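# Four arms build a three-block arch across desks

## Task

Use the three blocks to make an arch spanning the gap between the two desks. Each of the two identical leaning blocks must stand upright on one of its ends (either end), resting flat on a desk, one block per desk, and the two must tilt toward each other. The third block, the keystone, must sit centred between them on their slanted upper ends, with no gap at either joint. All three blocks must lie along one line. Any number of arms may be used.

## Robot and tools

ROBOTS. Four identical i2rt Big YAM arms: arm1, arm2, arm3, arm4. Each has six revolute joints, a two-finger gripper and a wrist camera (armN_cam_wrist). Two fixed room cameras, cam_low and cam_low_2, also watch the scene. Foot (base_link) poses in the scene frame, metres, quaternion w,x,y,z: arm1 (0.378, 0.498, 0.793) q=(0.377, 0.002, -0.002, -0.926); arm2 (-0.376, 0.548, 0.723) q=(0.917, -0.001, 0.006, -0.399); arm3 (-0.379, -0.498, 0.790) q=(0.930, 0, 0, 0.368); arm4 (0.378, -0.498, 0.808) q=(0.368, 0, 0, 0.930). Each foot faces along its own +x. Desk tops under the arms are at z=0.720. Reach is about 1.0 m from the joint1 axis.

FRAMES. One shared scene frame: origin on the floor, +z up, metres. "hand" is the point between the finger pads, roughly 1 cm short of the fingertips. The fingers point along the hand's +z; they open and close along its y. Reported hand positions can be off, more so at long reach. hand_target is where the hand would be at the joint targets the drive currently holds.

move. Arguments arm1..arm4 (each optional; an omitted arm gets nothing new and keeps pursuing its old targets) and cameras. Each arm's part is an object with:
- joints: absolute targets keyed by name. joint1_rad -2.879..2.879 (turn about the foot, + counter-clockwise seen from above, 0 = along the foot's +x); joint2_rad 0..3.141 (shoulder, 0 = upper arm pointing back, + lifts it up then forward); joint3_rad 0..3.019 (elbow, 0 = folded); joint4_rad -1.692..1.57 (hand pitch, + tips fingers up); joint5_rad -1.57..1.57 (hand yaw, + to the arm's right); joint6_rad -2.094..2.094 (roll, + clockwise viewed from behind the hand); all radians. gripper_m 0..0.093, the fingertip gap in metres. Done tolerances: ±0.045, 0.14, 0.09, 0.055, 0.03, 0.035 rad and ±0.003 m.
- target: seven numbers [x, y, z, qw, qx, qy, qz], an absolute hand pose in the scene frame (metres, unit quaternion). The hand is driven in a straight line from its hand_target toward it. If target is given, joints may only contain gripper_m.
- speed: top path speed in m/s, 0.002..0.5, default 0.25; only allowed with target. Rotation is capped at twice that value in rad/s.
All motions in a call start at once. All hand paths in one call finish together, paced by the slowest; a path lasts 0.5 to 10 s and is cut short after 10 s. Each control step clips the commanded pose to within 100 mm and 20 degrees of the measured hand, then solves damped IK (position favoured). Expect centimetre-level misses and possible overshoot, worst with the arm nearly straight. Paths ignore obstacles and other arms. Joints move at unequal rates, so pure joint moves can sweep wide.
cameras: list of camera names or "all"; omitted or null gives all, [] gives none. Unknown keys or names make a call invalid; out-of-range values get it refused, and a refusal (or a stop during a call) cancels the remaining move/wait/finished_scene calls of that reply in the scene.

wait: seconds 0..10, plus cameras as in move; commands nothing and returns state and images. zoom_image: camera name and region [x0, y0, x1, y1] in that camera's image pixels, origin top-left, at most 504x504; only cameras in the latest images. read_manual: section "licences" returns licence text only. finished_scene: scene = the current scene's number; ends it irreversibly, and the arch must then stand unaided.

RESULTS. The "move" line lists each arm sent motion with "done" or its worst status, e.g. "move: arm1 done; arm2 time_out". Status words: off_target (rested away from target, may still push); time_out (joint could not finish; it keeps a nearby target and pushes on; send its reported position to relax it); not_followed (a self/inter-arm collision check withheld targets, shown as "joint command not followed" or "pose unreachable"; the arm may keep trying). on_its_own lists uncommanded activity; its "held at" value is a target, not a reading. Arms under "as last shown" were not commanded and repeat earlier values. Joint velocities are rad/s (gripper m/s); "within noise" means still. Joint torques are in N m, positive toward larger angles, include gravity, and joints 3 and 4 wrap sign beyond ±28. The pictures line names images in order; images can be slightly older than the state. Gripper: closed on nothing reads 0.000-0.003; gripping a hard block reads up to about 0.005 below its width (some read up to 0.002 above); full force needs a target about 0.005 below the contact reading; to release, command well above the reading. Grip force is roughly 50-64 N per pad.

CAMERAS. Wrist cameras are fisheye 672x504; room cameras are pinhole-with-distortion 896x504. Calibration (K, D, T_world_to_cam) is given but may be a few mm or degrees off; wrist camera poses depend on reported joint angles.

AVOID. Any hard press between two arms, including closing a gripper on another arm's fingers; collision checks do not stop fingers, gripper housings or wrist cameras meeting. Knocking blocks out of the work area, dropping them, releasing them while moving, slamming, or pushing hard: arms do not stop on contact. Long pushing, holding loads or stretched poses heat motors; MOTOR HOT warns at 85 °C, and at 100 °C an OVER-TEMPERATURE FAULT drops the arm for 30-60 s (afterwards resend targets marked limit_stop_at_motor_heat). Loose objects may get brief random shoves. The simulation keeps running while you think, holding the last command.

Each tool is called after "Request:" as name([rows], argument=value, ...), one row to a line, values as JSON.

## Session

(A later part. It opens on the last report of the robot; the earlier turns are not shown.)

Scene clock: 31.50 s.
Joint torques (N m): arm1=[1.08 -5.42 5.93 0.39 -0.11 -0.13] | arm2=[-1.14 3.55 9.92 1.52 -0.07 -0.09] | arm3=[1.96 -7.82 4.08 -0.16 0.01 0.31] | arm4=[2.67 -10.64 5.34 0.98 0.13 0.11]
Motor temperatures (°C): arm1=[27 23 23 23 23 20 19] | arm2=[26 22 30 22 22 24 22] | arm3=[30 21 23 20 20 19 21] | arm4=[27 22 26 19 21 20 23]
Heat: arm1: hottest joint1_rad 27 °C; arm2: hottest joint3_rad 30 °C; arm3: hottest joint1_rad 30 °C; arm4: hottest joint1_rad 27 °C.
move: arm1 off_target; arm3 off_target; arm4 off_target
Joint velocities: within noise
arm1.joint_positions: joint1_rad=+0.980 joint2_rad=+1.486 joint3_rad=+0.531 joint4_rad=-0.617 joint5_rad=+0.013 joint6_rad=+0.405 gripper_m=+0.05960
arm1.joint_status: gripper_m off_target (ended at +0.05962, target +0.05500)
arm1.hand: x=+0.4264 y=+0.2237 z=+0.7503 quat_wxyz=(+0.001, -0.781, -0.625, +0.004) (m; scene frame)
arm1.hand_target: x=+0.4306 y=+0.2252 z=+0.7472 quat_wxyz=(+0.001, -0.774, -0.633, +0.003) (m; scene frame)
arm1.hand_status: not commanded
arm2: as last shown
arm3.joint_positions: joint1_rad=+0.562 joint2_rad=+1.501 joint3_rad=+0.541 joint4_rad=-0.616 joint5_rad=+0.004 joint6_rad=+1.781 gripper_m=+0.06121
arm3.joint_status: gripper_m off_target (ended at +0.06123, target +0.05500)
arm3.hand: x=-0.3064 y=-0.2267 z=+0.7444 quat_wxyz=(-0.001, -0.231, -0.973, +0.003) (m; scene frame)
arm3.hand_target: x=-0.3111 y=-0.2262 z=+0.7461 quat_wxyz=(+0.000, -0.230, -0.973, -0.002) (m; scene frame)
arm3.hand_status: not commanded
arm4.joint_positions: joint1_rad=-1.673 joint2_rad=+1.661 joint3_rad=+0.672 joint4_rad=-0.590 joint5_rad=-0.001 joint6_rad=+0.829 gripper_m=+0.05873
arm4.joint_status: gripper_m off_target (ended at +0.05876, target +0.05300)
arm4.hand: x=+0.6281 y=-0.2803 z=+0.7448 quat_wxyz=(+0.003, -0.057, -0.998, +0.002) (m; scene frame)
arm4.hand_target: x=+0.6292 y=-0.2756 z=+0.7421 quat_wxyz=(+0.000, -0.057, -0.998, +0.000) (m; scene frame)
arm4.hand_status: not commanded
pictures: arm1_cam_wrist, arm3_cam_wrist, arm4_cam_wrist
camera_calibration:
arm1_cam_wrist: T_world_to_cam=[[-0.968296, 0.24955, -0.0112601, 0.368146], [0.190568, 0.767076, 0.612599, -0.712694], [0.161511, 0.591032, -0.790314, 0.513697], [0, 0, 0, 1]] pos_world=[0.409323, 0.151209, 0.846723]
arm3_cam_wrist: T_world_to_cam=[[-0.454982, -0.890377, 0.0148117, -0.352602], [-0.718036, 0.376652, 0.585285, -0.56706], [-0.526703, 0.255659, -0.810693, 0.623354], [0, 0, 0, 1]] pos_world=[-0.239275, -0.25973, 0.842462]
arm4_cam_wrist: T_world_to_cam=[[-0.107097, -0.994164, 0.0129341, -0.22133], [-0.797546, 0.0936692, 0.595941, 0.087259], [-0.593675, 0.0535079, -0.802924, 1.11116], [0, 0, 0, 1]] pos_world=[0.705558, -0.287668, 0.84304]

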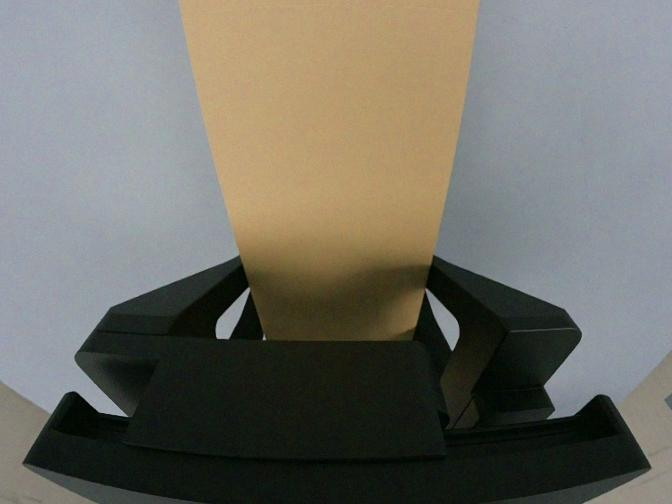

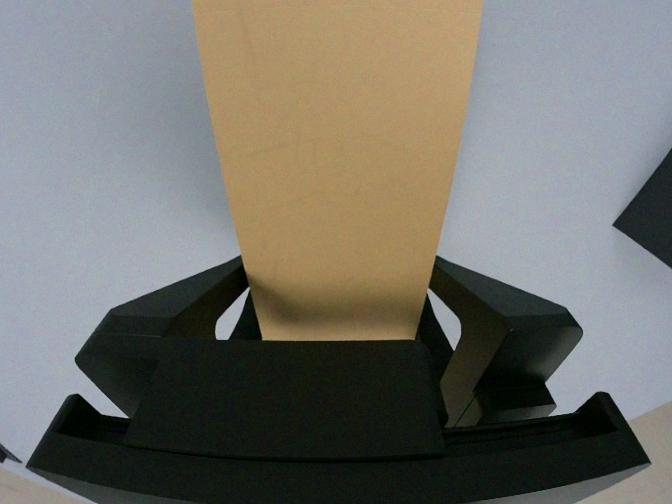

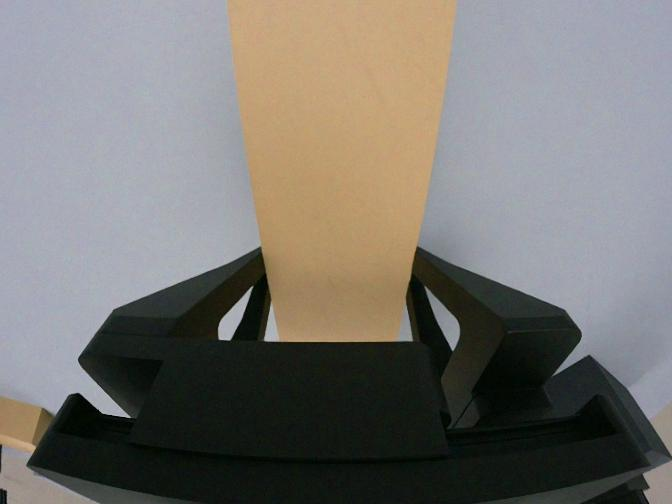

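Request:
move(arm4={"target":[0.629,-0.2755,1.0,0,0.0567,0.99839,0]}, arm3={"target":[-0.311,-0.2275,0.96,0,0.2300,0.97319,0],"joints":{"gripper_m":0.053}}, arm1={"target":[0.4315,0.2255,0.96,0,0.7744,0.6327,0],"joints":{"gripper_m":0.051}}, cameras=[])

Request:
move(arm4={"target":[0.60,-0.15,1.15,0,-0.5373,0.84339,0]}, arm3={"target":[-0.28,0.0,0.97,0,0,1,0]}, arm1={"target":[0.28,0.0,0.97,0,1,0,0]})

Request:
zoom_image(camera="cam_low_2", region=[330, 190, 600, 260])

Scene clock: 35.87 s.
Joint torques (N m): arm1=[1.38 -5.95 17.91 -0.59 -0.11 -0.11] | arm2=[-0.97 3.6 9.96 1.57 -0.08 -0.07] | arm3=[2.32 -5.6 13.76 -0.85 -0.01 0.27] | arm4=[2.67 -10.05 12.67 -0.34 0.07 0.09]
Motor temperatures (°C): arm1=[27 23 23 23 23 20 20] | arm2=[26 22 30 22 22 24 22] | arm3=[30 21 24 20 20 19 21] | arm4=[27 22 27 19 21 20 24]
Heat: arm1: hottest joint1_rad 27 °C; arm2: hottest joint3_rad 30 °C; arm3: hottest joint1_rad 30 °C; arm4: hottest joint1_rad 27 °C.
move: arm1 off_target; arm3 off_target; arm4 off_target
Joint velocities: within noise
arm1.joint_positions: joint1_rad=+0.982 joint2_rad=+1.104 joint3_rad=+0.768 joint4_rad=-1.335 joint5_rad=+0.001 joint6_rad=+0.405 gripper_m=+0.05960
arm1.joint_status: gripper_m off_target (ended at +0.05960, target +0.05100)
arm1.hand: x=+0.4226 y=+0.2540 z=+0.9229 quat_wxyz=(+0.042, -0.779, -0.625, -0.024) (m; scene frame)
arm1.hand_target: x=+0.4319 y=+0.2278 z=+0.9594 quat_wxyz=(-0.003, -0.774, -0.633, -0.002) (m; scene frame)
arm1.hand_status: off_target (0.048 m and 5.7 deg from the pose sent, 0.210 m and 1.3 deg at the start)
arm2: as last shown
arm3.joint_positions: joint1_rad=+0.562 joint2_rad=+1.099 joint3_rad=+0.791 joint4_rad=-1.340 joint5_rad=+0.001 joint6_rad=+1.781 gripper_m=+0.06121
arm3.joint_status: gripper_m off_target (ended at +0.06121, target +0.05300)
arm3.hand: x=-0.3132 y=-0.2515 z=+0.9279 quat_wxyz=(+0.001, -0.231, -0.972, +0.039) (m; scene frame)
arm3.hand_target: x=-0.3114 y=-0.2287 z=+0.9595 quat_wxyz=(+0.001, -0.230, -0.973, -0.001) (m; scene frame)
arm3.hand_status: off_target (0.040 m and 4.5 deg from the pose sent, 0.216 m and 0.4 deg at the start)
arm4.joint_positions: joint1_rad=-1.673 joint2_rad=+1.240 joint3_rad=+0.980 joint4_rad=-1.366 joint5_rad=-0.001 joint6_rad=+0.828 gripper_m=+0.05873
arm4.joint_status: not commanded
arm4.hand: x=+0.6181 y=-0.2890 z=+0.9750 quat_wxyz=(+0.020, -0.056, -0.998, +0.019) (m; scene frame)
arm4.hand_target: x=+0.6280 y=-0.2764 z=+0.9998 quat_wxyz=(+0.000, -0.056, -0.998, +0.000) (m; scene frame)
arm4.hand_status: off_target (0.030 m and 3.2 deg from the pose sent, 0.255 m and 0.4 deg at the start)
pictures: none
No camera images: "cameras" was empty.

Scene clock: 39.60 s.
Joint torques (N m): arm1=[-0.67 -12.57 18.07 -0.68 0.26 0.08] | arm2=[-1.03 3.49 9.99 1.51 -0.08 -0.11] | arm3=[2.37 -14.39 13.96 -0.91 0.1 0.08] | arm4=[2.67 -11.4 13.38 -0.14 -0.06 -0.11]
Motor temperatures (°C): arm1=[27 23 25 23 23 20 20] | arm2=[26 22 31 22 22 24 22] | arm3=[30 21 25 20 20 19 21] | arm4=[27 22 28 19 21 20 24]
Heat: arm1: hottest joint1_rad 27 °C; arm2: hottest joint3_rad 31 °C; arm3: hottest joint1_rad 30 °C; arm4: hottest joint3_rad 28 °C.
move: arm1 off_target; arm3 off_target; arm4 off_target
Joint velocities: within noise
arm1.joint_positions: joint1_rad=+0.616 joint2_rad=+1.689 joint3_rad=+1.387 joint4_rad=-1.347 joint5_rad=-0.002 joint6_rad=+1.369 gripper_m=+0.05967
arm1.joint_status: not commanded
arm1.hand: x=+0.2913 y=+0.0265 z=+0.9338 quat_wxyz=(+0.037, -0.999, -0.011, -0.011) (m; scene frame)
arm1.hand_target: x=+0.2805 y=+0.0014 z=+0.9706 quat_wxyz=(-0.004, -1.000, +0.000, +0.000) (m; scene frame)
arm1.hand_status: off_target (0.046 m and 4.6 deg from the pose sent, 0.295 m and 77.6 deg at the start)
arm2: as last shown
arm3.joint_positions: joint1_rad=+0.610 joint2_rad=+1.687 joint3_rad=+1.407 joint4_rad=-1.365 joint5_rad=+0.001 joint6_rad=+1.390 gripper_m=+0.06120
arm3.joint_status: not commanded
arm3.hand: x=-0.2784 y=-0.0266 z=+0.9382 quat_wxyz=(+0.007, -0.013, -0.999, +0.036) (m; scene frame)
arm3.hand_target: x=-0.2806 y=-0.0026 z=+0.9705 quat_wxyz=(+0.000, +0.000, -1.000, +0.000) (m; scene frame)
arm3.hand_status: off_target (0.041 m and 4.5 deg from the pose sent, 0.257 m and 27.1 deg at the start)
arm4.joint_positions: joint1_rad=-1.396 joint2_rad=+1.387 joint3_rad=+1.515 joint4_rad=-1.683 joint5_rad=+0.000 joint6_rad=-0.114 gripper_m=+0.05875
arm4.joint_status: not commanded
arm4.hand: x=+0.5976 y=-0.1615 z=+1.1260 quat_wxyz=(-0.007, +0.525, -0.851, -0.003) (m; scene frame)
arm4.hand_target: x=+0.5993 y=-0.1514 z=+1.1489 quat_wxyz=(-0.028, +0.535, -0.844, -0.013) (m; scene frame)
arm4.hand_status: off_target (0.027 m and 1.8 deg from the pose sent, 0.224 m and 71.5 deg at the start; a joint's target at an end of its range on 40 of 112 steps)
pictures: arm1_cam_wrist, arm2_cam_wrist, arm3_cam_wrist, arm4_cam_wrist, cam_low, cam_low_2
camera_calibration:
arm1_cam_wrist: T_world_to_cam=[[0.00827888, 0.998357, 0.0567018, -0.0791708], [0.773508, -0.04233, 0.632372, -0.814974], [0.633733, 0.038624, -0.772587, 0.657636], [0, 0, 0, 1]] pos_world=[0.214279, 0.0191424, 1.02794]
arm2_cam_wrist: T_world_to_cam=[[-0.656907, -0.658749, -0.366774, 0.613599], [-0.450242, 0.732933, -0.509992, 0.312301], [0.604777, -0.16988, -0.778065, 1.30729], [0, 0, 0, 1]] pos_world=[-0.246929, 0.397394, 1.40148]
arm3_cam_wrist: T_world_to_cam=[[-0.0319481, -0.996059, 0.0827388, -0.113189], [-0.798619, 0.0752156, 0.597118, -0.777348], [-0.600988, -0.047, -0.797875, 0.703304], [0, 0, 0, 1]] pos_world=[-0.201743, -0.0212193, 1.03468]
arm4_cam_wrist: T_world_to_cam=[[0.896737, -0.442432, 0.0108281, -0.619819], [-0.366116, -0.727868, 0.5798, -0.547727], [-0.24864, -0.523892, -0.814687, 1.10665], [0, 0, 0, 1]] pos_world=[0.630441, -0.0931339, 1.22586]

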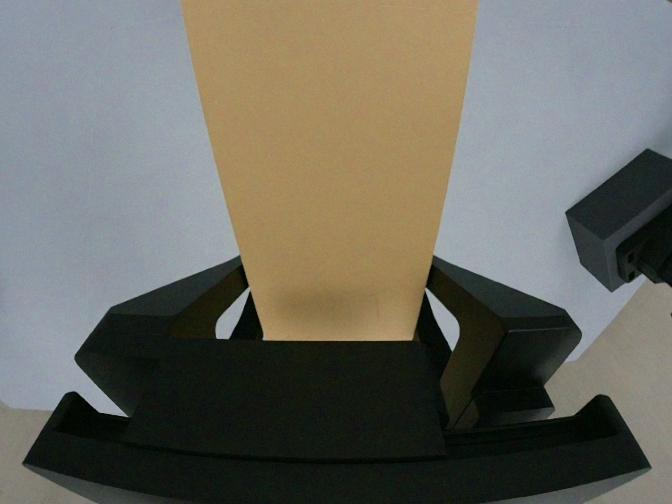

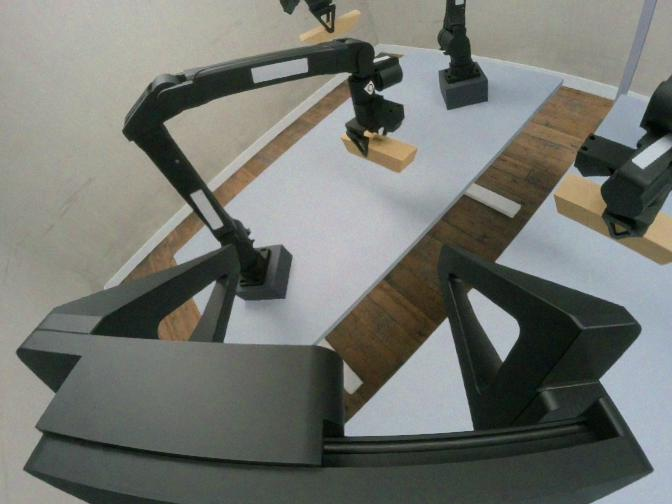

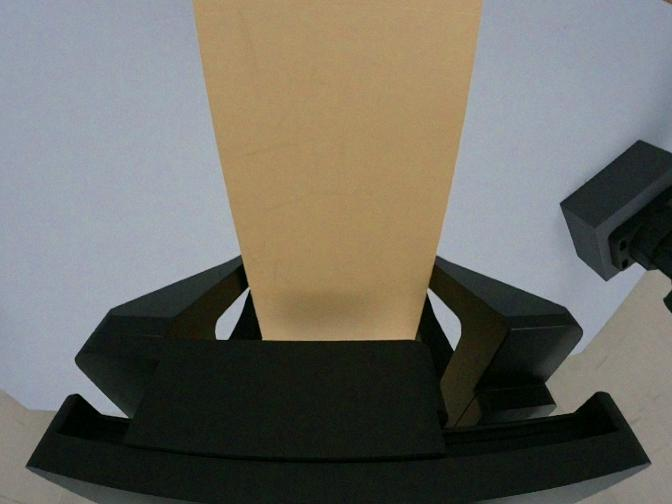

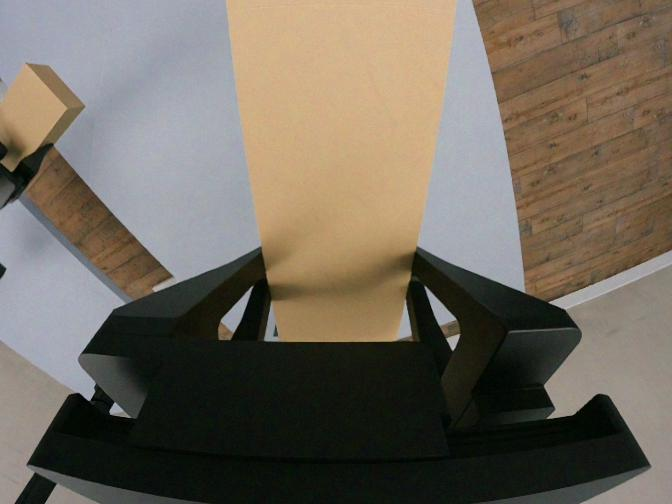

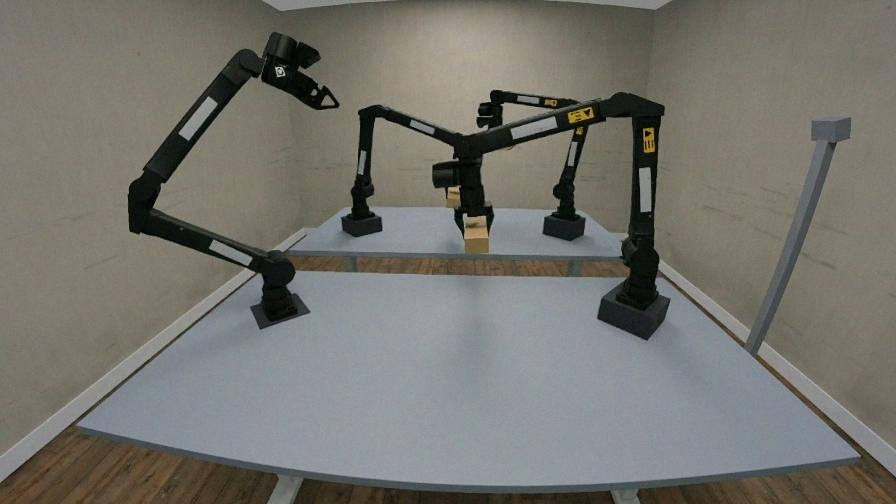

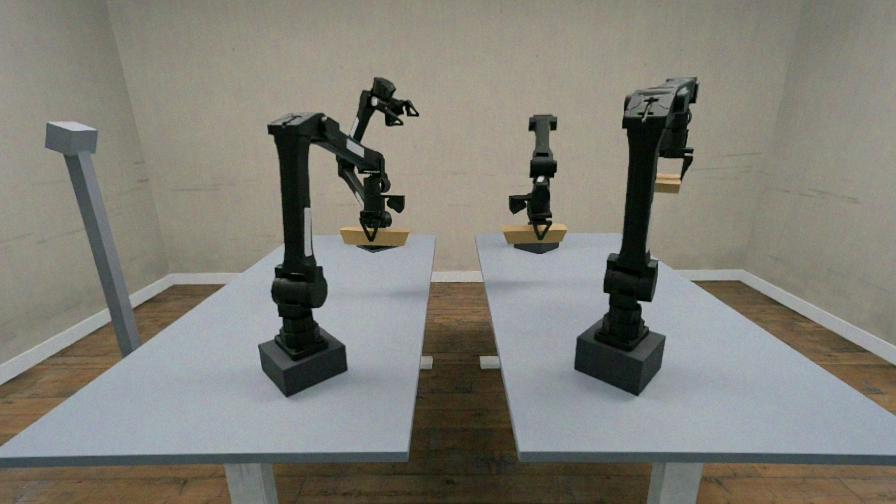

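Scaled by 1.867 from the camera's 896x504 image, which has a finer 1280x720 frame.

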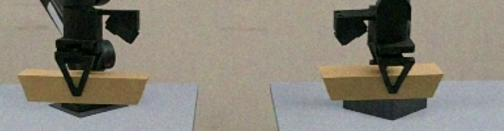

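Request:
zoom_image(camera="cam_low_2", region=[490, 200, 580, 260])

Request:
zoom_image(camera="cam_low_2", region=[330, 200, 420, 260])

Scaled by 5.600 from the camera's 896x504 image, which has a finer 1280x720 frame.

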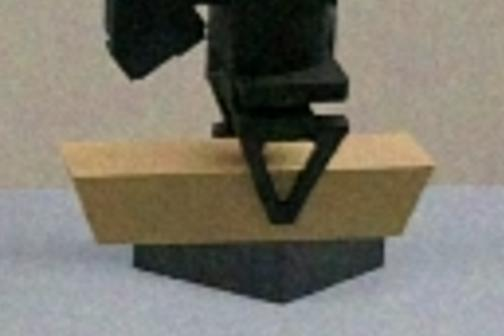

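Scaled by 5.600 from the camera's 896x504 image, which has a finer 1280x720 frame.

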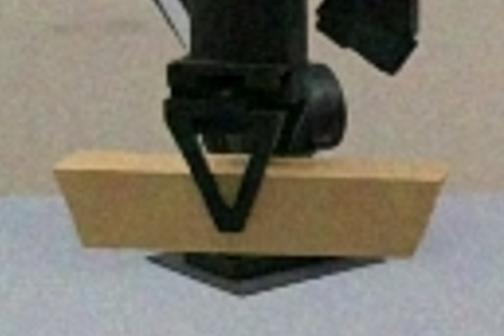

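Request:
move(arm1={"target":[0.185,0.006,0.95,0,-0.8290,0,0.5592]}, arm3={"target":[-0.185,-0.006,0.95,0.5592,0,0.8290,0]}, cameras=["cam_low","cam_low_2"])

Request:
zoom_image(camera="cam_low_2", region=[380, 190, 540, 280])

Scene clock: 48.37 s.
Joint torques (N m): arm1=[1.14 -13.45 9.7 0.5 1.47 -0.14] | arm2=[-1.14 3.84 9.96 1.58 -0.1 -0.09] | arm3=[1.9 -14.86 7.46 0.17 1.59 0.08] | arm4=[2.67 -11.58 13.39 -0.14 -0.06 -0.13]
Motor temperatures (°C): arm1=[27 23 28 23 23 20 20] | arm2=[26 22 32 22 22 24 22] | arm3=[30 21 26 20 21 19 22] | arm4=[27 22 29 19 21 20 25]
Heat: arm1: hottest joint3_rad 28 °C; arm2: hottest joint3_rad 32 °C; arm3: hottest joint1_rad 30 °C; arm4: hottest joint3_rad 29 °C.
move: arm1 off_target; arm3 off_target
Joint velocities: arm1=[within noise] | arm2=[-0.005 -0.044 -0.017 -0.002 -0.037 -0.022 0] | arm3=[within noise] | arm4=[within noise]
arm1.joint_positions: joint1_rad=+0.719 joint2_rad=+1.767 joint3_rad=+1.194 joint4_rad=-0.895 joint5_rad=+1.161 joint6_rad=+1.412 gripper_m=+0.05967
arm1.joint_status: not commanded
arm1.hand: x=+0.1813 y=+0.0138 z=+0.9333 quat_wxyz=(+0.021, -0.837, -0.005, +0.547) (m; scene frame)
arm1.hand_target: x=+0.1849 y=+0.0081 z=+0.9490 quat_wxyz=(+0.006, -0.830, -0.002, +0.558) (m; scene frame)
arm1.hand_status: off_target (0.019 m and 3.0 deg from the pose sent, 0.110 m and 69.4 deg at the start)
arm2.joint_positions: joint1_rad=-0.068 joint2_rad=+0.615 joint3_rad=+1.398 joint4_rad=-1.168 joint5_rad=-0.283 joint6_rad=+0.288 gripper_m=+0.09396
arm2.joint_status: not commanded
arm2.hand: x=-0.1788 y=+0.3871 z=+1.3047 quat_wxyz=(-0.558, -0.390, -0.730, +0.053) (m; scene frame)
arm2.hand_target: x=-0.1809 y=+0.3898 z=+1.3157 quat_wxyz=(-0.568, -0.385, -0.725, +0.057) (m; scene frame)
arm2.hand_status: not commanded
arm3.joint_positions: joint1_rad=+0.737 joint2_rad=+1.759 joint3_rad=+1.203 joint4_rad=-0.895 joint5_rad=+1.159 joint6_rad=+1.410 gripper_m=+0.06120
arm3.joint_status: not commanded
arm3.hand: x=-0.1804 y=-0.0118 z=+0.9368 quat_wxyz=(-0.548, +0.001, -0.836, +0.016) (m; scene frame)
arm3.hand_target: x=-0.1848 y=-0.0075 z=+0.9491 quat_wxyz=(-0.558, +0.002, -0.830, +0.005) (m; scene frame)
arm3.hand_status: off_target (0.015 m and 2.4 deg from the pose sent, 0.096 m and 69.0 deg at the start)
arm4: as last shown
arm4.hand_target: x=+0.5993 y=-0.1514 z=+1.1489 quat_wxyz=(-0.028, +0.534, -0.845, -0.013) (m; scene frame)
pictures: cam_low, cam_low_2

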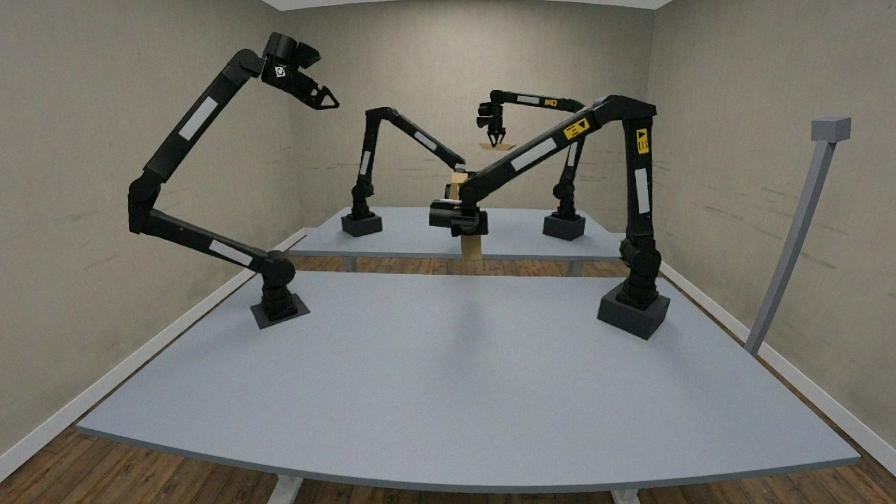

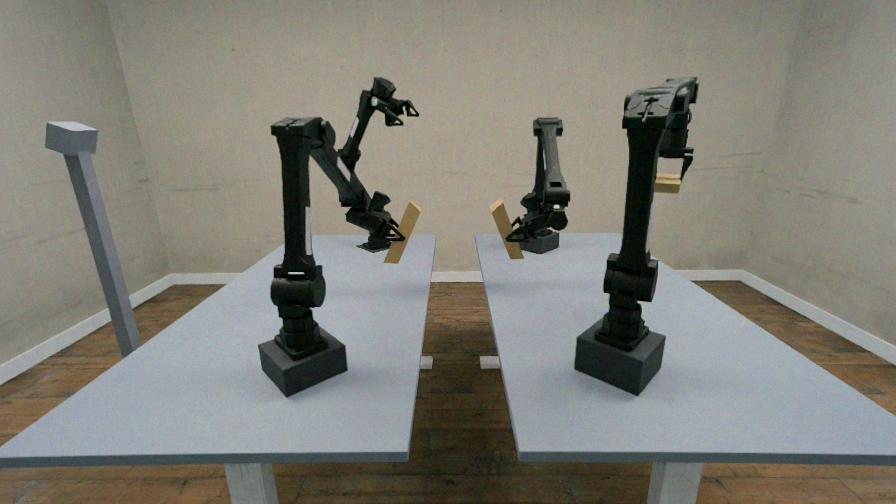

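Scaled by 3.150 from the camera's 896x504 image, which has a finer 1280x720 frame.

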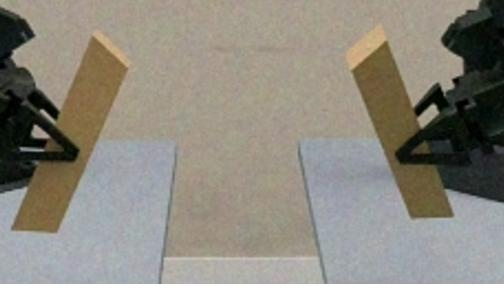

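Request:
move(arm1={"target":[0.134,-0.006,0.86,0,-0.8290,0,0.5592],"speed":0.15}, arm3={"target":[-0.131,0.005,0.865,0.5592,0,0.8290,0],"speed":0.15}, arm2={"target":[-0.01,0.01,1.21,0,0.50,0.8660254,0],"speed":0.3})

Request:
zoom_image(camera="cam_low_2", region=[380, 190, 540, 290])

Request:
zoom_image(camera="arm2_cam_wrist", region=[160, 0, 520, 260])

Scene clock: 53.67 s.
Joint torques (N m): arm1=[-0.91 -13.98 8.49 1.05 0.86 -0.15] | arm2=[-1.32 -17.79 12.96 0.5 0.1 -0.17] | arm3=[-0.26 -15.68 6.6 0.72 0.93 0.06] | arm4=[2.61 -11.52 13.38 -0.16 -0.06 -0.14]
Motor temperatures (°C): arm1=[27 23 28 23 24 20 21] | arm2=[26 23 32 22 22 24 22] | arm3=[30 22 26 20 21 19 22] | arm4=[27 22 30 19 21 20 25]
Heat: arm1: hottest joint3_rad 28 °C; arm2: hottest joint3_rad 32 °C; arm3: hottest joint1_rad 30 °C; arm4: hottest joint3_rad 30 °C.
move: arm1 off_target; arm2 off_target; arm3 off_target
Joint velocities: within noise
arm1.joint_positions: joint1_rad=+0.645 joint2_rad=+1.920 joint3_rad=+1.121 joint4_rad=-0.424 joint5_rad=+1.150 joint6_rad=+1.155 gripper_m=+0.05967
arm1.joint_status: not commanded
arm1.hand: x=+0.1421 y=-0.0032 z=+0.8471 quat_wxyz=(+0.009, -0.833, -0.015, +0.553) (m; scene frame)
arm1.hand_target: x=+0.1343 y=-0.0060 z=+0.8597 quat_wxyz=(+0.000, -0.829, -0.001, +0.559) (m; scene frame)
arm1.hand_status: off_target (0.015 m and 2.2 deg from the pose sent, 0.089 m and 3.0 deg at the start)
arm2.joint_positions: joint1_rad=-0.158 joint2_rad=+1.925 joint3_rad=+2.549 joint4_rad=-1.682 joint5_rad=-0.029 joint6_rad=+0.099 gripper_m=+0.09396
arm2.joint_status: not commanded
arm2.hand: x=-0.0058 y=+0.0124 z=+1.1891 quat_wxyz=(-0.230, -0.493, -0.833, +0.097) (m; scene frame)
arm2.hand_target: x=-0.0099 y=+0.0124 z=+1.2094 quat_wxyz=(-0.246, -0.485, -0.832, +0.110) (m; scene frame)
arm2.hand_status: off_target (0.021 m and 29.0 deg from the pose sent, 0.424 m and 68.3 deg at the start; pose on its path clipped on 36 of 92 steps; a joint's target at an end of its range on 54 of 92 steps)
arm3.joint_positions: joint1_rad=+0.659 joint2_rad=+1.899 joint3_rad=+1.127 joint4_rad=-0.430 joint5_rad=+1.145 joint6_rad=+1.147 gripper_m=+0.06119
arm3.joint_status: not commanded
arm3.hand: x=-0.1390 y=+0.0043 z=+0.8553 quat_wxyz=(-0.554, +0.011, -0.832, +0.006) (m; scene frame)
arm3.hand_target: x=-0.1310 y=+0.0050 z=+0.8649 quat_wxyz=(-0.559, +0.000, -0.829, +0.000) (m; scene frame)
arm3.hand_status: off_target (0.013 m and 1.6 deg from the pose sent, 0.089 m and 2.4 deg at the start)
arm4: as last shown
pictures: arm1_cam_wrist, arm2_cam_wrist, arm3_cam_wrist, arm4_cam_wrist, cam_low, cam_low_2
camera_calibration:
arm1_cam_wrist: T_world_to_cam=[[-0.0188036, 0.999817, -0.00341455, 0.0114023], [0.874449, 0.0147898, -0.484892, 0.286303], [-0.484753, -0.0121036, -0.874568, 0.931504], [0, 0, 0, 1]] pos_world=[0.201405, -0.0043601, 0.953528]
arm2_cam_wrist: T_world_to_cam=[[-0.885462, -0.462351, -0.0467807, 0.0537225], [-0.464592, 0.88302, 0.066554, -0.0816545], [0.010537, 0.080665, -0.996686, 1.30249], [0, 0, 0, 1]] pos_world=[-0.00409111, -0.00812407, 1.30612]
arm3_cam_wrist: T_world_to_cam=[[0.0000218453, -0.999818, 0.0190542, -0.0122225], [-0.855061, -0.00989879, -0.518433, 0.327825], [0.518527, -0.0162812, -0.854906, 0.926702], [0, 0, 0, 1]] pos_world=[-0.20021, 0.00611257, 0.962431]
arm4_cam_wrist: T_world_to_cam=[[0.896737, -0.442432, 0.0108281, -0.619819], [-0.366116, -0.727868, 0.5798, -0.547727], [-0.24864, -0.523892, -0.814687, 1.10665], [0, 0, 0, 1]] pos_world=[0.630441, -0.0931339, 1.22586]

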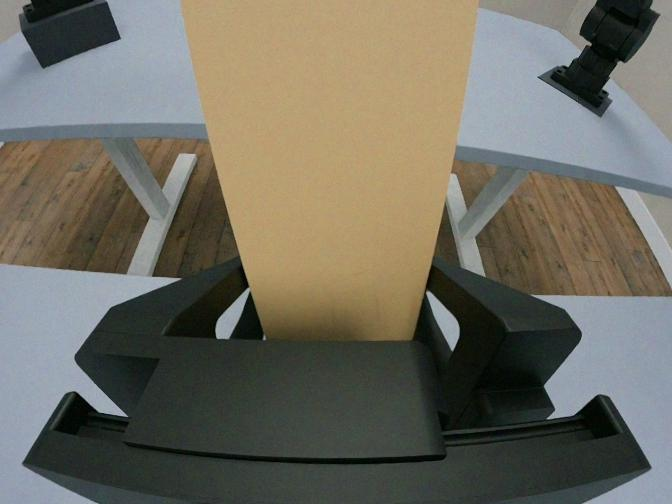

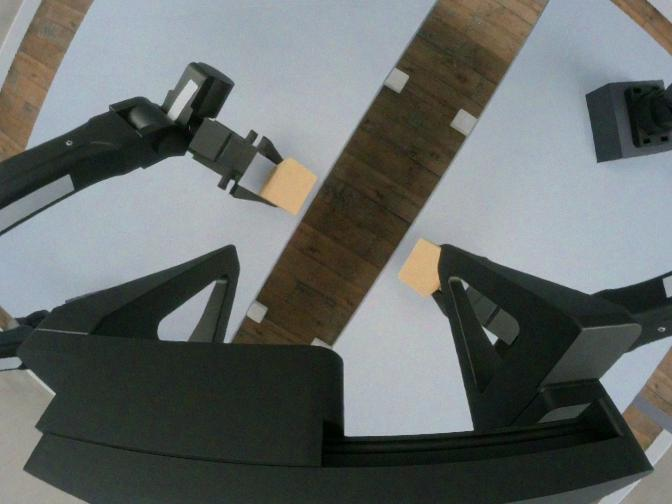

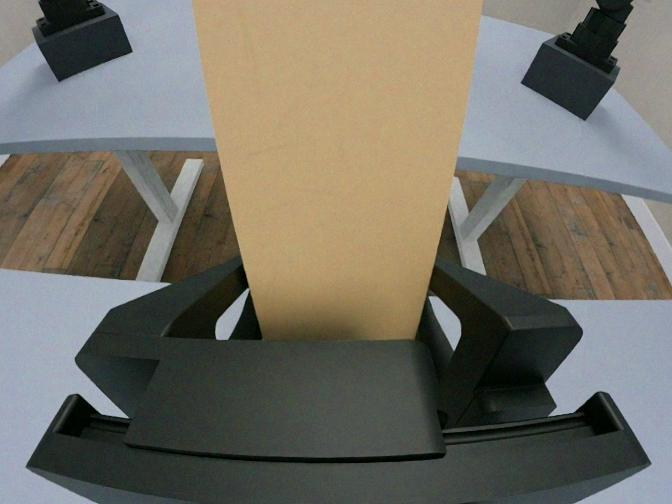

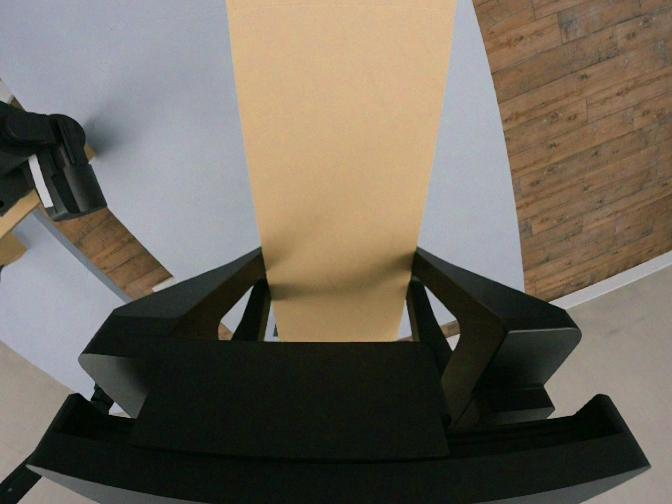

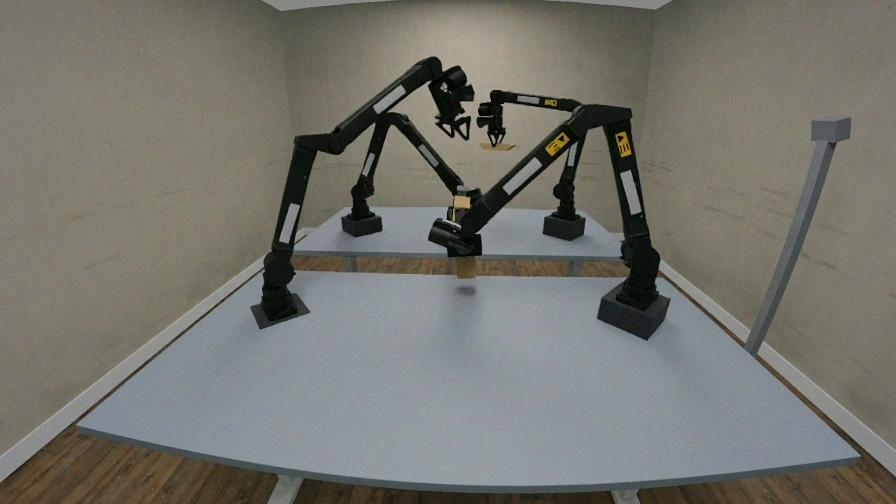

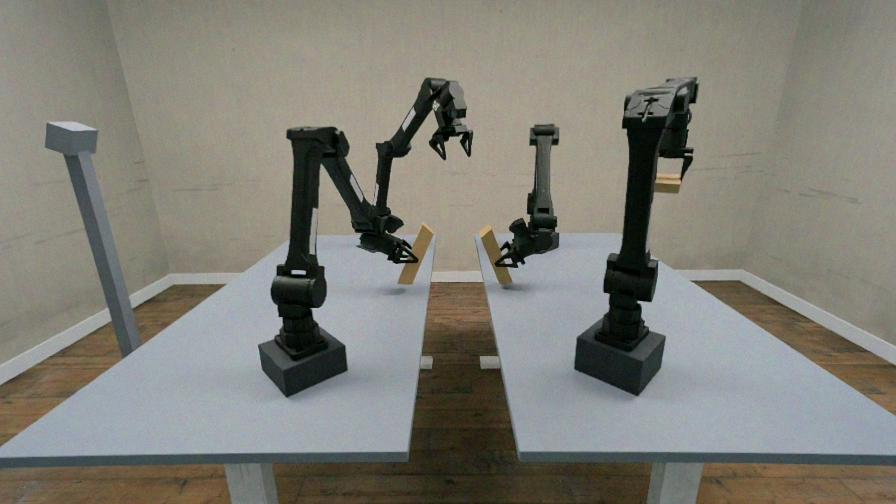

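Scaled by 3.150 from the camera's 896x504 image, which has a finer 1280x720 frame.

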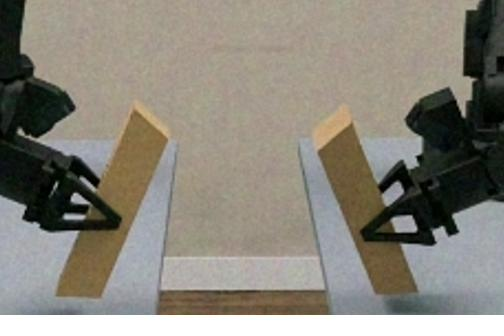

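Scaled by 1.400 from the camera's 672x504 image, which has a finer 960x720 frame.

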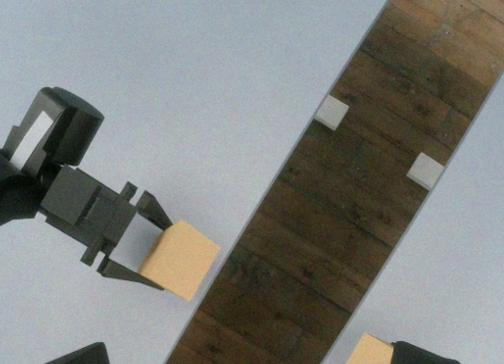

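Request:
move(arm1={"target":[0.123,-0.001,0.838,0,-0.8290,0,0.5592],"speed":0.08}, arm3={"target":[-0.120,-0.001,0.845,0.5592,0,0.8290,0],"speed":0.08}, arm2={"target":[-0.06,-0.02,1.21,-0.246,-0.485,-0.832,0.110],"speed":0.2}, cameras=["arm2_cam_wrist","cam_low","cam_low_2"])

Request:
zoom_image(camera="cam_low_2", region=[380, 190, 540, 290])

Request:
zoom_image(camera="arm2_cam_wrist", region=[160, 40, 460, 260])

Request:
zoom_image(camera="cam_low", region=[400, 170, 540, 300])

Scene clock: 59.10 s.
Joint torques (N m): arm1=[-0.79 -14.15 8.09 1.14 0.87 -0.15] | arm2=[-1.26 -17.32 13 0.49 -0.14 -0.18] | arm3=[-0.21 -16.09 6.31 0.91 0.91 0.04] | arm4=[2.61 -11.58 13.38 -0.12 -0.05 -0.14]
Motor temperatures (°C): arm1=[27 24 27 23 24 20 21] | arm2=[26 23 34 22 22 24 22] | arm3=[30 23 26 20 21 19 22] | arm4=[27 22 31 19 21 20 25]
Heat: arm1: hottest joint1_rad 27 °C; arm2: hottest joint3_rad 34 °C; arm3: hottest joint1_rad 30 °C; arm4: hottest joint3_rad 31 °C.
move: arm1 off_target; arm2 off_target; arm3 off_target
Joint velocities: within noise
arm1.joint_positions: joint1_rad=+0.620 joint2_rad=+1.955 joint3_rad=+1.092 joint4_rad=-0.315 joint5_rad=+1.142 joint6_rad=+1.106 gripper_m=+0.05967
arm1.joint_status: not commanded
arm1.hand: x=+0.1306 y=+0.0027 z=+0.8245 quat_wxyz=(+0.010, -0.833, -0.014, +0.553) (m; scene frame)
arm1.hand_target: x=+0.1230 y=-0.0009 z=+0.8383 quat_wxyz=(+0.000, -0.829, +0.001, +0.560) (m; scene frame)
arm1.hand_status: off_target (0.016 m and 2.1 deg from the pose sent, 0.021 m and 2.2 deg at the start)
arm2.joint_positions: joint1_rad=-0.274 joint2_rad=+1.925 joint3_rad=+2.549 joint4_rad=-1.682 joint5_rad=-0.070 joint6_rad=+0.006 gripper_m=+0.09396
arm2.joint_status: not commanded
arm2.hand: x=-0.0637 y=-0.0227 z=+1.1899 quat_wxyz=(-0.229, -0.497, -0.830, +0.104) (m; scene frame)
arm2.hand_target: x=-0.0616 y=-0.0200 z=+1.2094 quat_wxyz=(-0.246, -0.485, -0.831, +0.115) (m; scene frame)
arm2.hand_status: off_target (0.021 m and 2.5 deg from the pose sent, 0.067 m and 2.5 deg at the start; a joint's target at an end of its range on 24 of 40 steps)
arm3.joint_positions: joint1_rad=+0.634 joint2_rad=+1.929 joint3_rad=+1.094 joint4_rad=-0.326 joint5_rad=+1.136 joint6_rad=+1.097 gripper_m=+0.06120
arm3.joint_status: not commanded
arm3.hand: x=-0.1275 y=-0.0029 z=+0.8338 quat_wxyz=(-0.553, +0.011, -0.833, +0.008) (m; scene frame)
arm3.hand_target: x=-0.1202 y=-0.0011 z=+0.8450 quat_wxyz=(-0.559, +0.000, -0.829, +0.000) (m; scene frame)
arm3.hand_status: off_target (0.014 m and 1.8 deg from the pose sent, 0.022 m and 1.6 deg at the start)
arm4: as last shown
pictures: arm2_cam_wrist, cam_low, cam_low_2
camera_calibration:
arm2_cam_wrist: T_world_to_cam=[[-0.891996, -0.45051, -0.0372003, -0.0252273], [-0.452009, 0.889906, 0.0612808, -0.0703881], [0.0054972, 0.0714771, -0.997427, 1.3071], [0, 0, 0, 1]] pos_world=[-0.0615042, -0.0421543, 1.30711]

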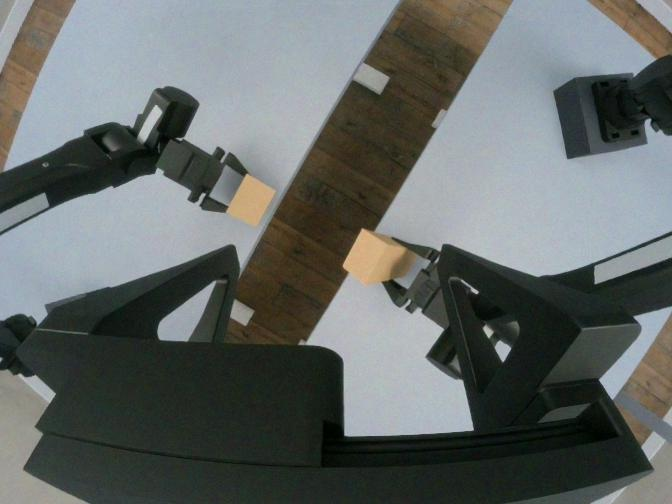

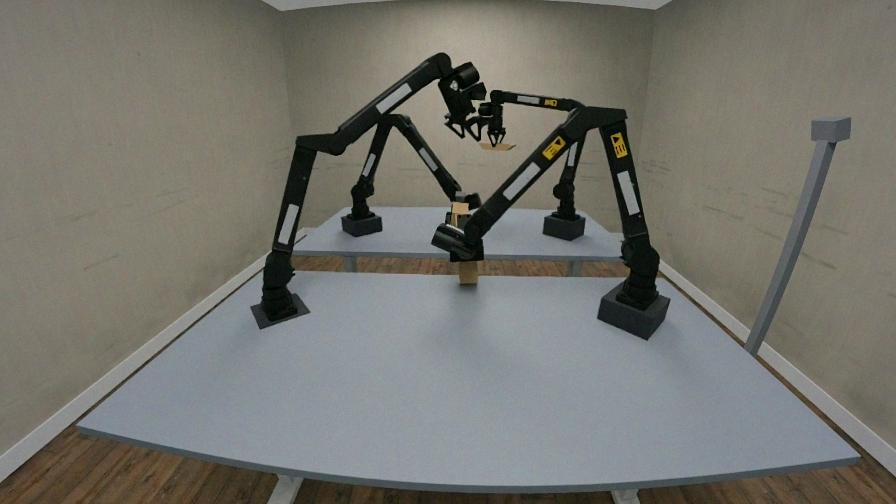

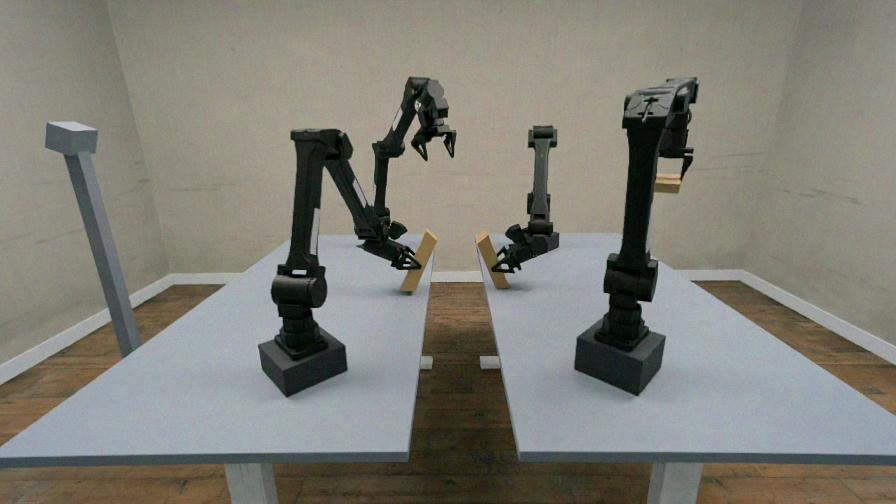

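Scaled by 3.150 from the camera's 896x504 image, which has a finer 1280x720 frame.

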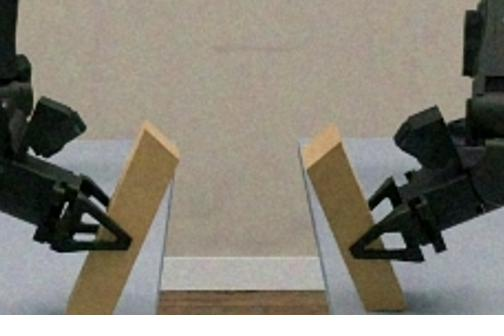

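Scaled by 1.680 from the camera's 672x504 image, which has a finer 960x720 frame.

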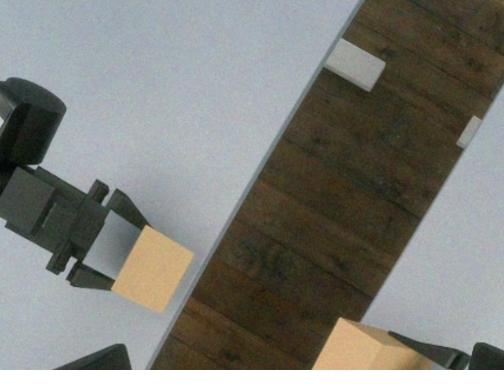

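Scaled by 3.600 from the camera's 896x504 image, which has a finer 1280x720 frame.

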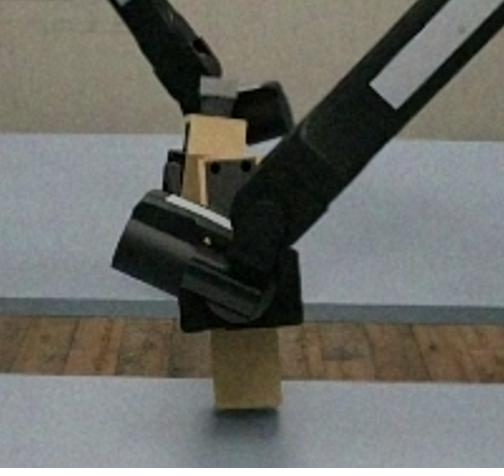

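Request:
move(cameras=["arm1_cam_wrist","arm3_cam_wrist","cam_low","cam_low_2"])

Request:
zoom_image(camera="cam_low", region=[430, 195, 500, 295])

Request:
zoom_image(camera="arm3_cam_wrist", region=[84, 0, 588, 504])

Scene clock: 66.27 s.
Joint torques (N m): arm1=[-0.79 -14.15 8.1 1.17 0.87 -0.13] | arm2=[-0.79 -17.49 13.05 0.43 -0.16 -0.19] | arm3=[-0.67 -15.62 6.41 0.8 0.9 0.08] | arm4=[2.67 -11.63 13.35 -0.14 -0.05 -0.13]
Motor temperatures (°C): arm1=[27 24 27 24 24 20 21] | arm2=[26 24 36 22 22 24 22] | arm3=[30 23 26 20 21 19 22] | arm4=[27 22 32 19 21 20 25]
Heat: arm1: hottest joint1_rad 27 °C; arm2: hottest joint3_rad 36 °C; arm3: hottest joint1_rad 30 °C; arm4: hottest joint3_rad 32 °C.
Joint velocities: within noise
arm1.joint_positions: joint1_rad=+0.620 joint2_rad=+1.955 joint3_rad=+1.092 joint4_rad=-0.315 joint5_rad=+1.142 joint6_rad=+1.106 gripper_m=+0.05967
arm1.joint_status: not commanded
arm1.hand: x=+0.1306 y=+0.0027 z=+0.8245 quat_wxyz=(+0.010, -0.833, -0.014, +0.553) (m; scene frame)
arm1.hand_target: x=+0.1230 y=-0.0009 z=+0.8383 quat_wxyz=(+0.000, -0.829, +0.001, +0.560) (m; scene frame)
arm1.hand_status: off_target (0.016 m and 2.1 deg from the pose sent, 0.021 m and 2.2 deg at the start)
arm2.joint_positions: joint1_rad=-0.274 joint2_rad=+1.925 joint3_rad=+2.549 joint4_rad=-1.682 joint5_rad=-0.070 joint6_rad=+0.006 gripper_m=+0.09396
arm2.joint_status: not commanded
arm2.hand: x=-0.0637 y=-0.0227 z=+1.1899 quat_wxyz=(-0.229, -0.497, -0.830, +0.104) (m; scene frame)
arm2.hand_target: x=-0.0616 y=-0.0200 z=+1.2094 quat_wxyz=(-0.246, -0.486, -0.831, +0.115) (m; scene frame)
arm2.hand_status: off_target (0.021 m and 2.5 deg from the pose sent, 0.067 m and 2.5 deg at the start; a joint's target at an end of its range on 24 of 40 steps)
arm3.joint_positions: joint1_rad=+0.634 joint2_rad=+1.929 joint3_rad=+1.094 joint4_rad=-0.325 joint5_rad=+1.136 joint6_rad=+1.097 gripper_m=+0.06120
arm3.joint_status: not commanded
arm3.hand: x=-0.1275 y=-0.0027 z=+0.8339 quat_wxyz=(-0.554, +0.011, -0.833, +0.007) (m; scene frame)
arm3.hand_target: x=-0.1202 y=-0.0010 z=+0.8450 quat_wxyz=(-0.559, +0.000, -0.829, +0.000) (m; scene frame)
arm3.hand_status: off_target (0.013 m and 1.7 deg from the pose sent, 0.022 m and 1.6 deg at the start)
arm4.joint_positions: joint1_rad=-1.396 joint2_rad=+1.387 joint3_rad=+1.515 joint4_rad=-1.683 joint5_rad=+0.000 joint6_rad=-0.116 gripper_m=+0.05875
arm4.joint_status: not commanded
arm4.hand: x=+0.5976 y=-0.1615 z=+1.1260 quat_wxyz=(-0.007, +0.526, -0.850, -0.003) (m; scene frame)
arm4.hand_target: x=+0.5993 y=-0.1514 z=+1.1489 quat_wxyz=(-0.028, +0.535, -0.844, -0.013) (m; scene frame)
arm4.hand_status: not commanded
pictures: arm1_cam_wrist, arm3_cam_wrist, cam_low, cam_low_2
camera_calibration:
arm1_cam_wrist: T_world_to_cam=[[-0.0160417, 0.999866, -0.00310966, 0.00469844], [0.874425, 0.0125208, -0.484999, 0.285471], [-0.484895, -0.0104994, -0.874509, 0.906292], [0, 0, 0, 1]] pos_world=[0.189909, 0.00124336, 0.931029]
arm3_cam_wrist: T_world_to_cam=[[-0.00169811, -0.999754, 0.0220924, -0.0215985], [-0.855612, -0.0099828, -0.517521, 0.325622], [0.517615, -0.0197813, -0.855385, 0.902563], [0, 0, 0, 1]] pos_world=[-0.18861, -0.000488704, 0.941032]

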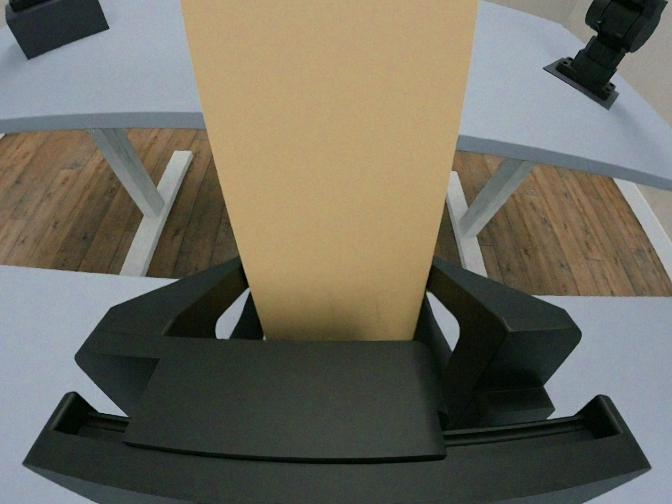

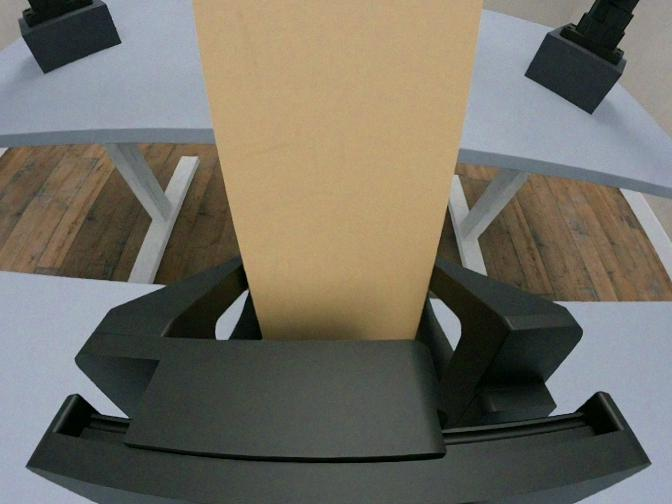

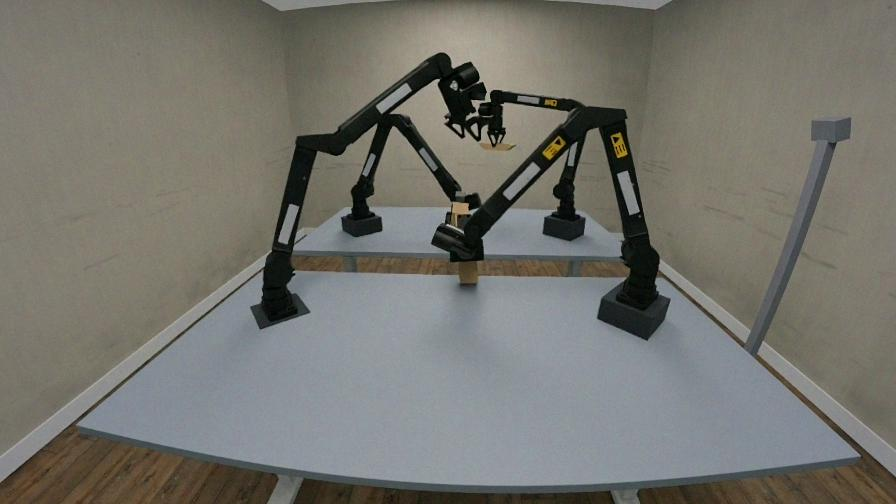

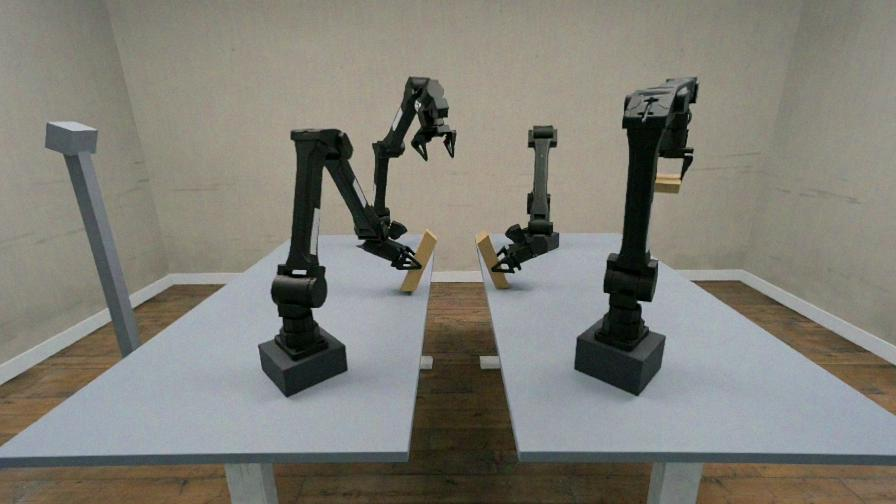

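Scaled by 5.040 from the camera's 896x504 image, which has a finer 1280x720 frame.

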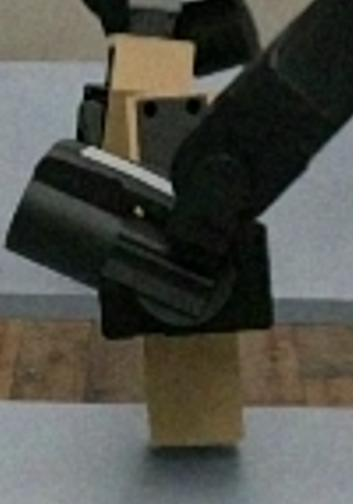

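Scaled by 1.000.

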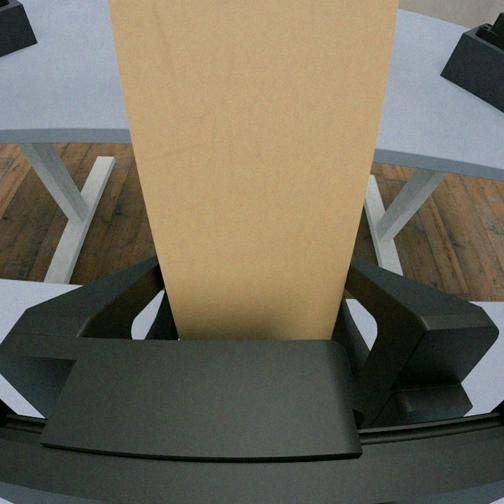

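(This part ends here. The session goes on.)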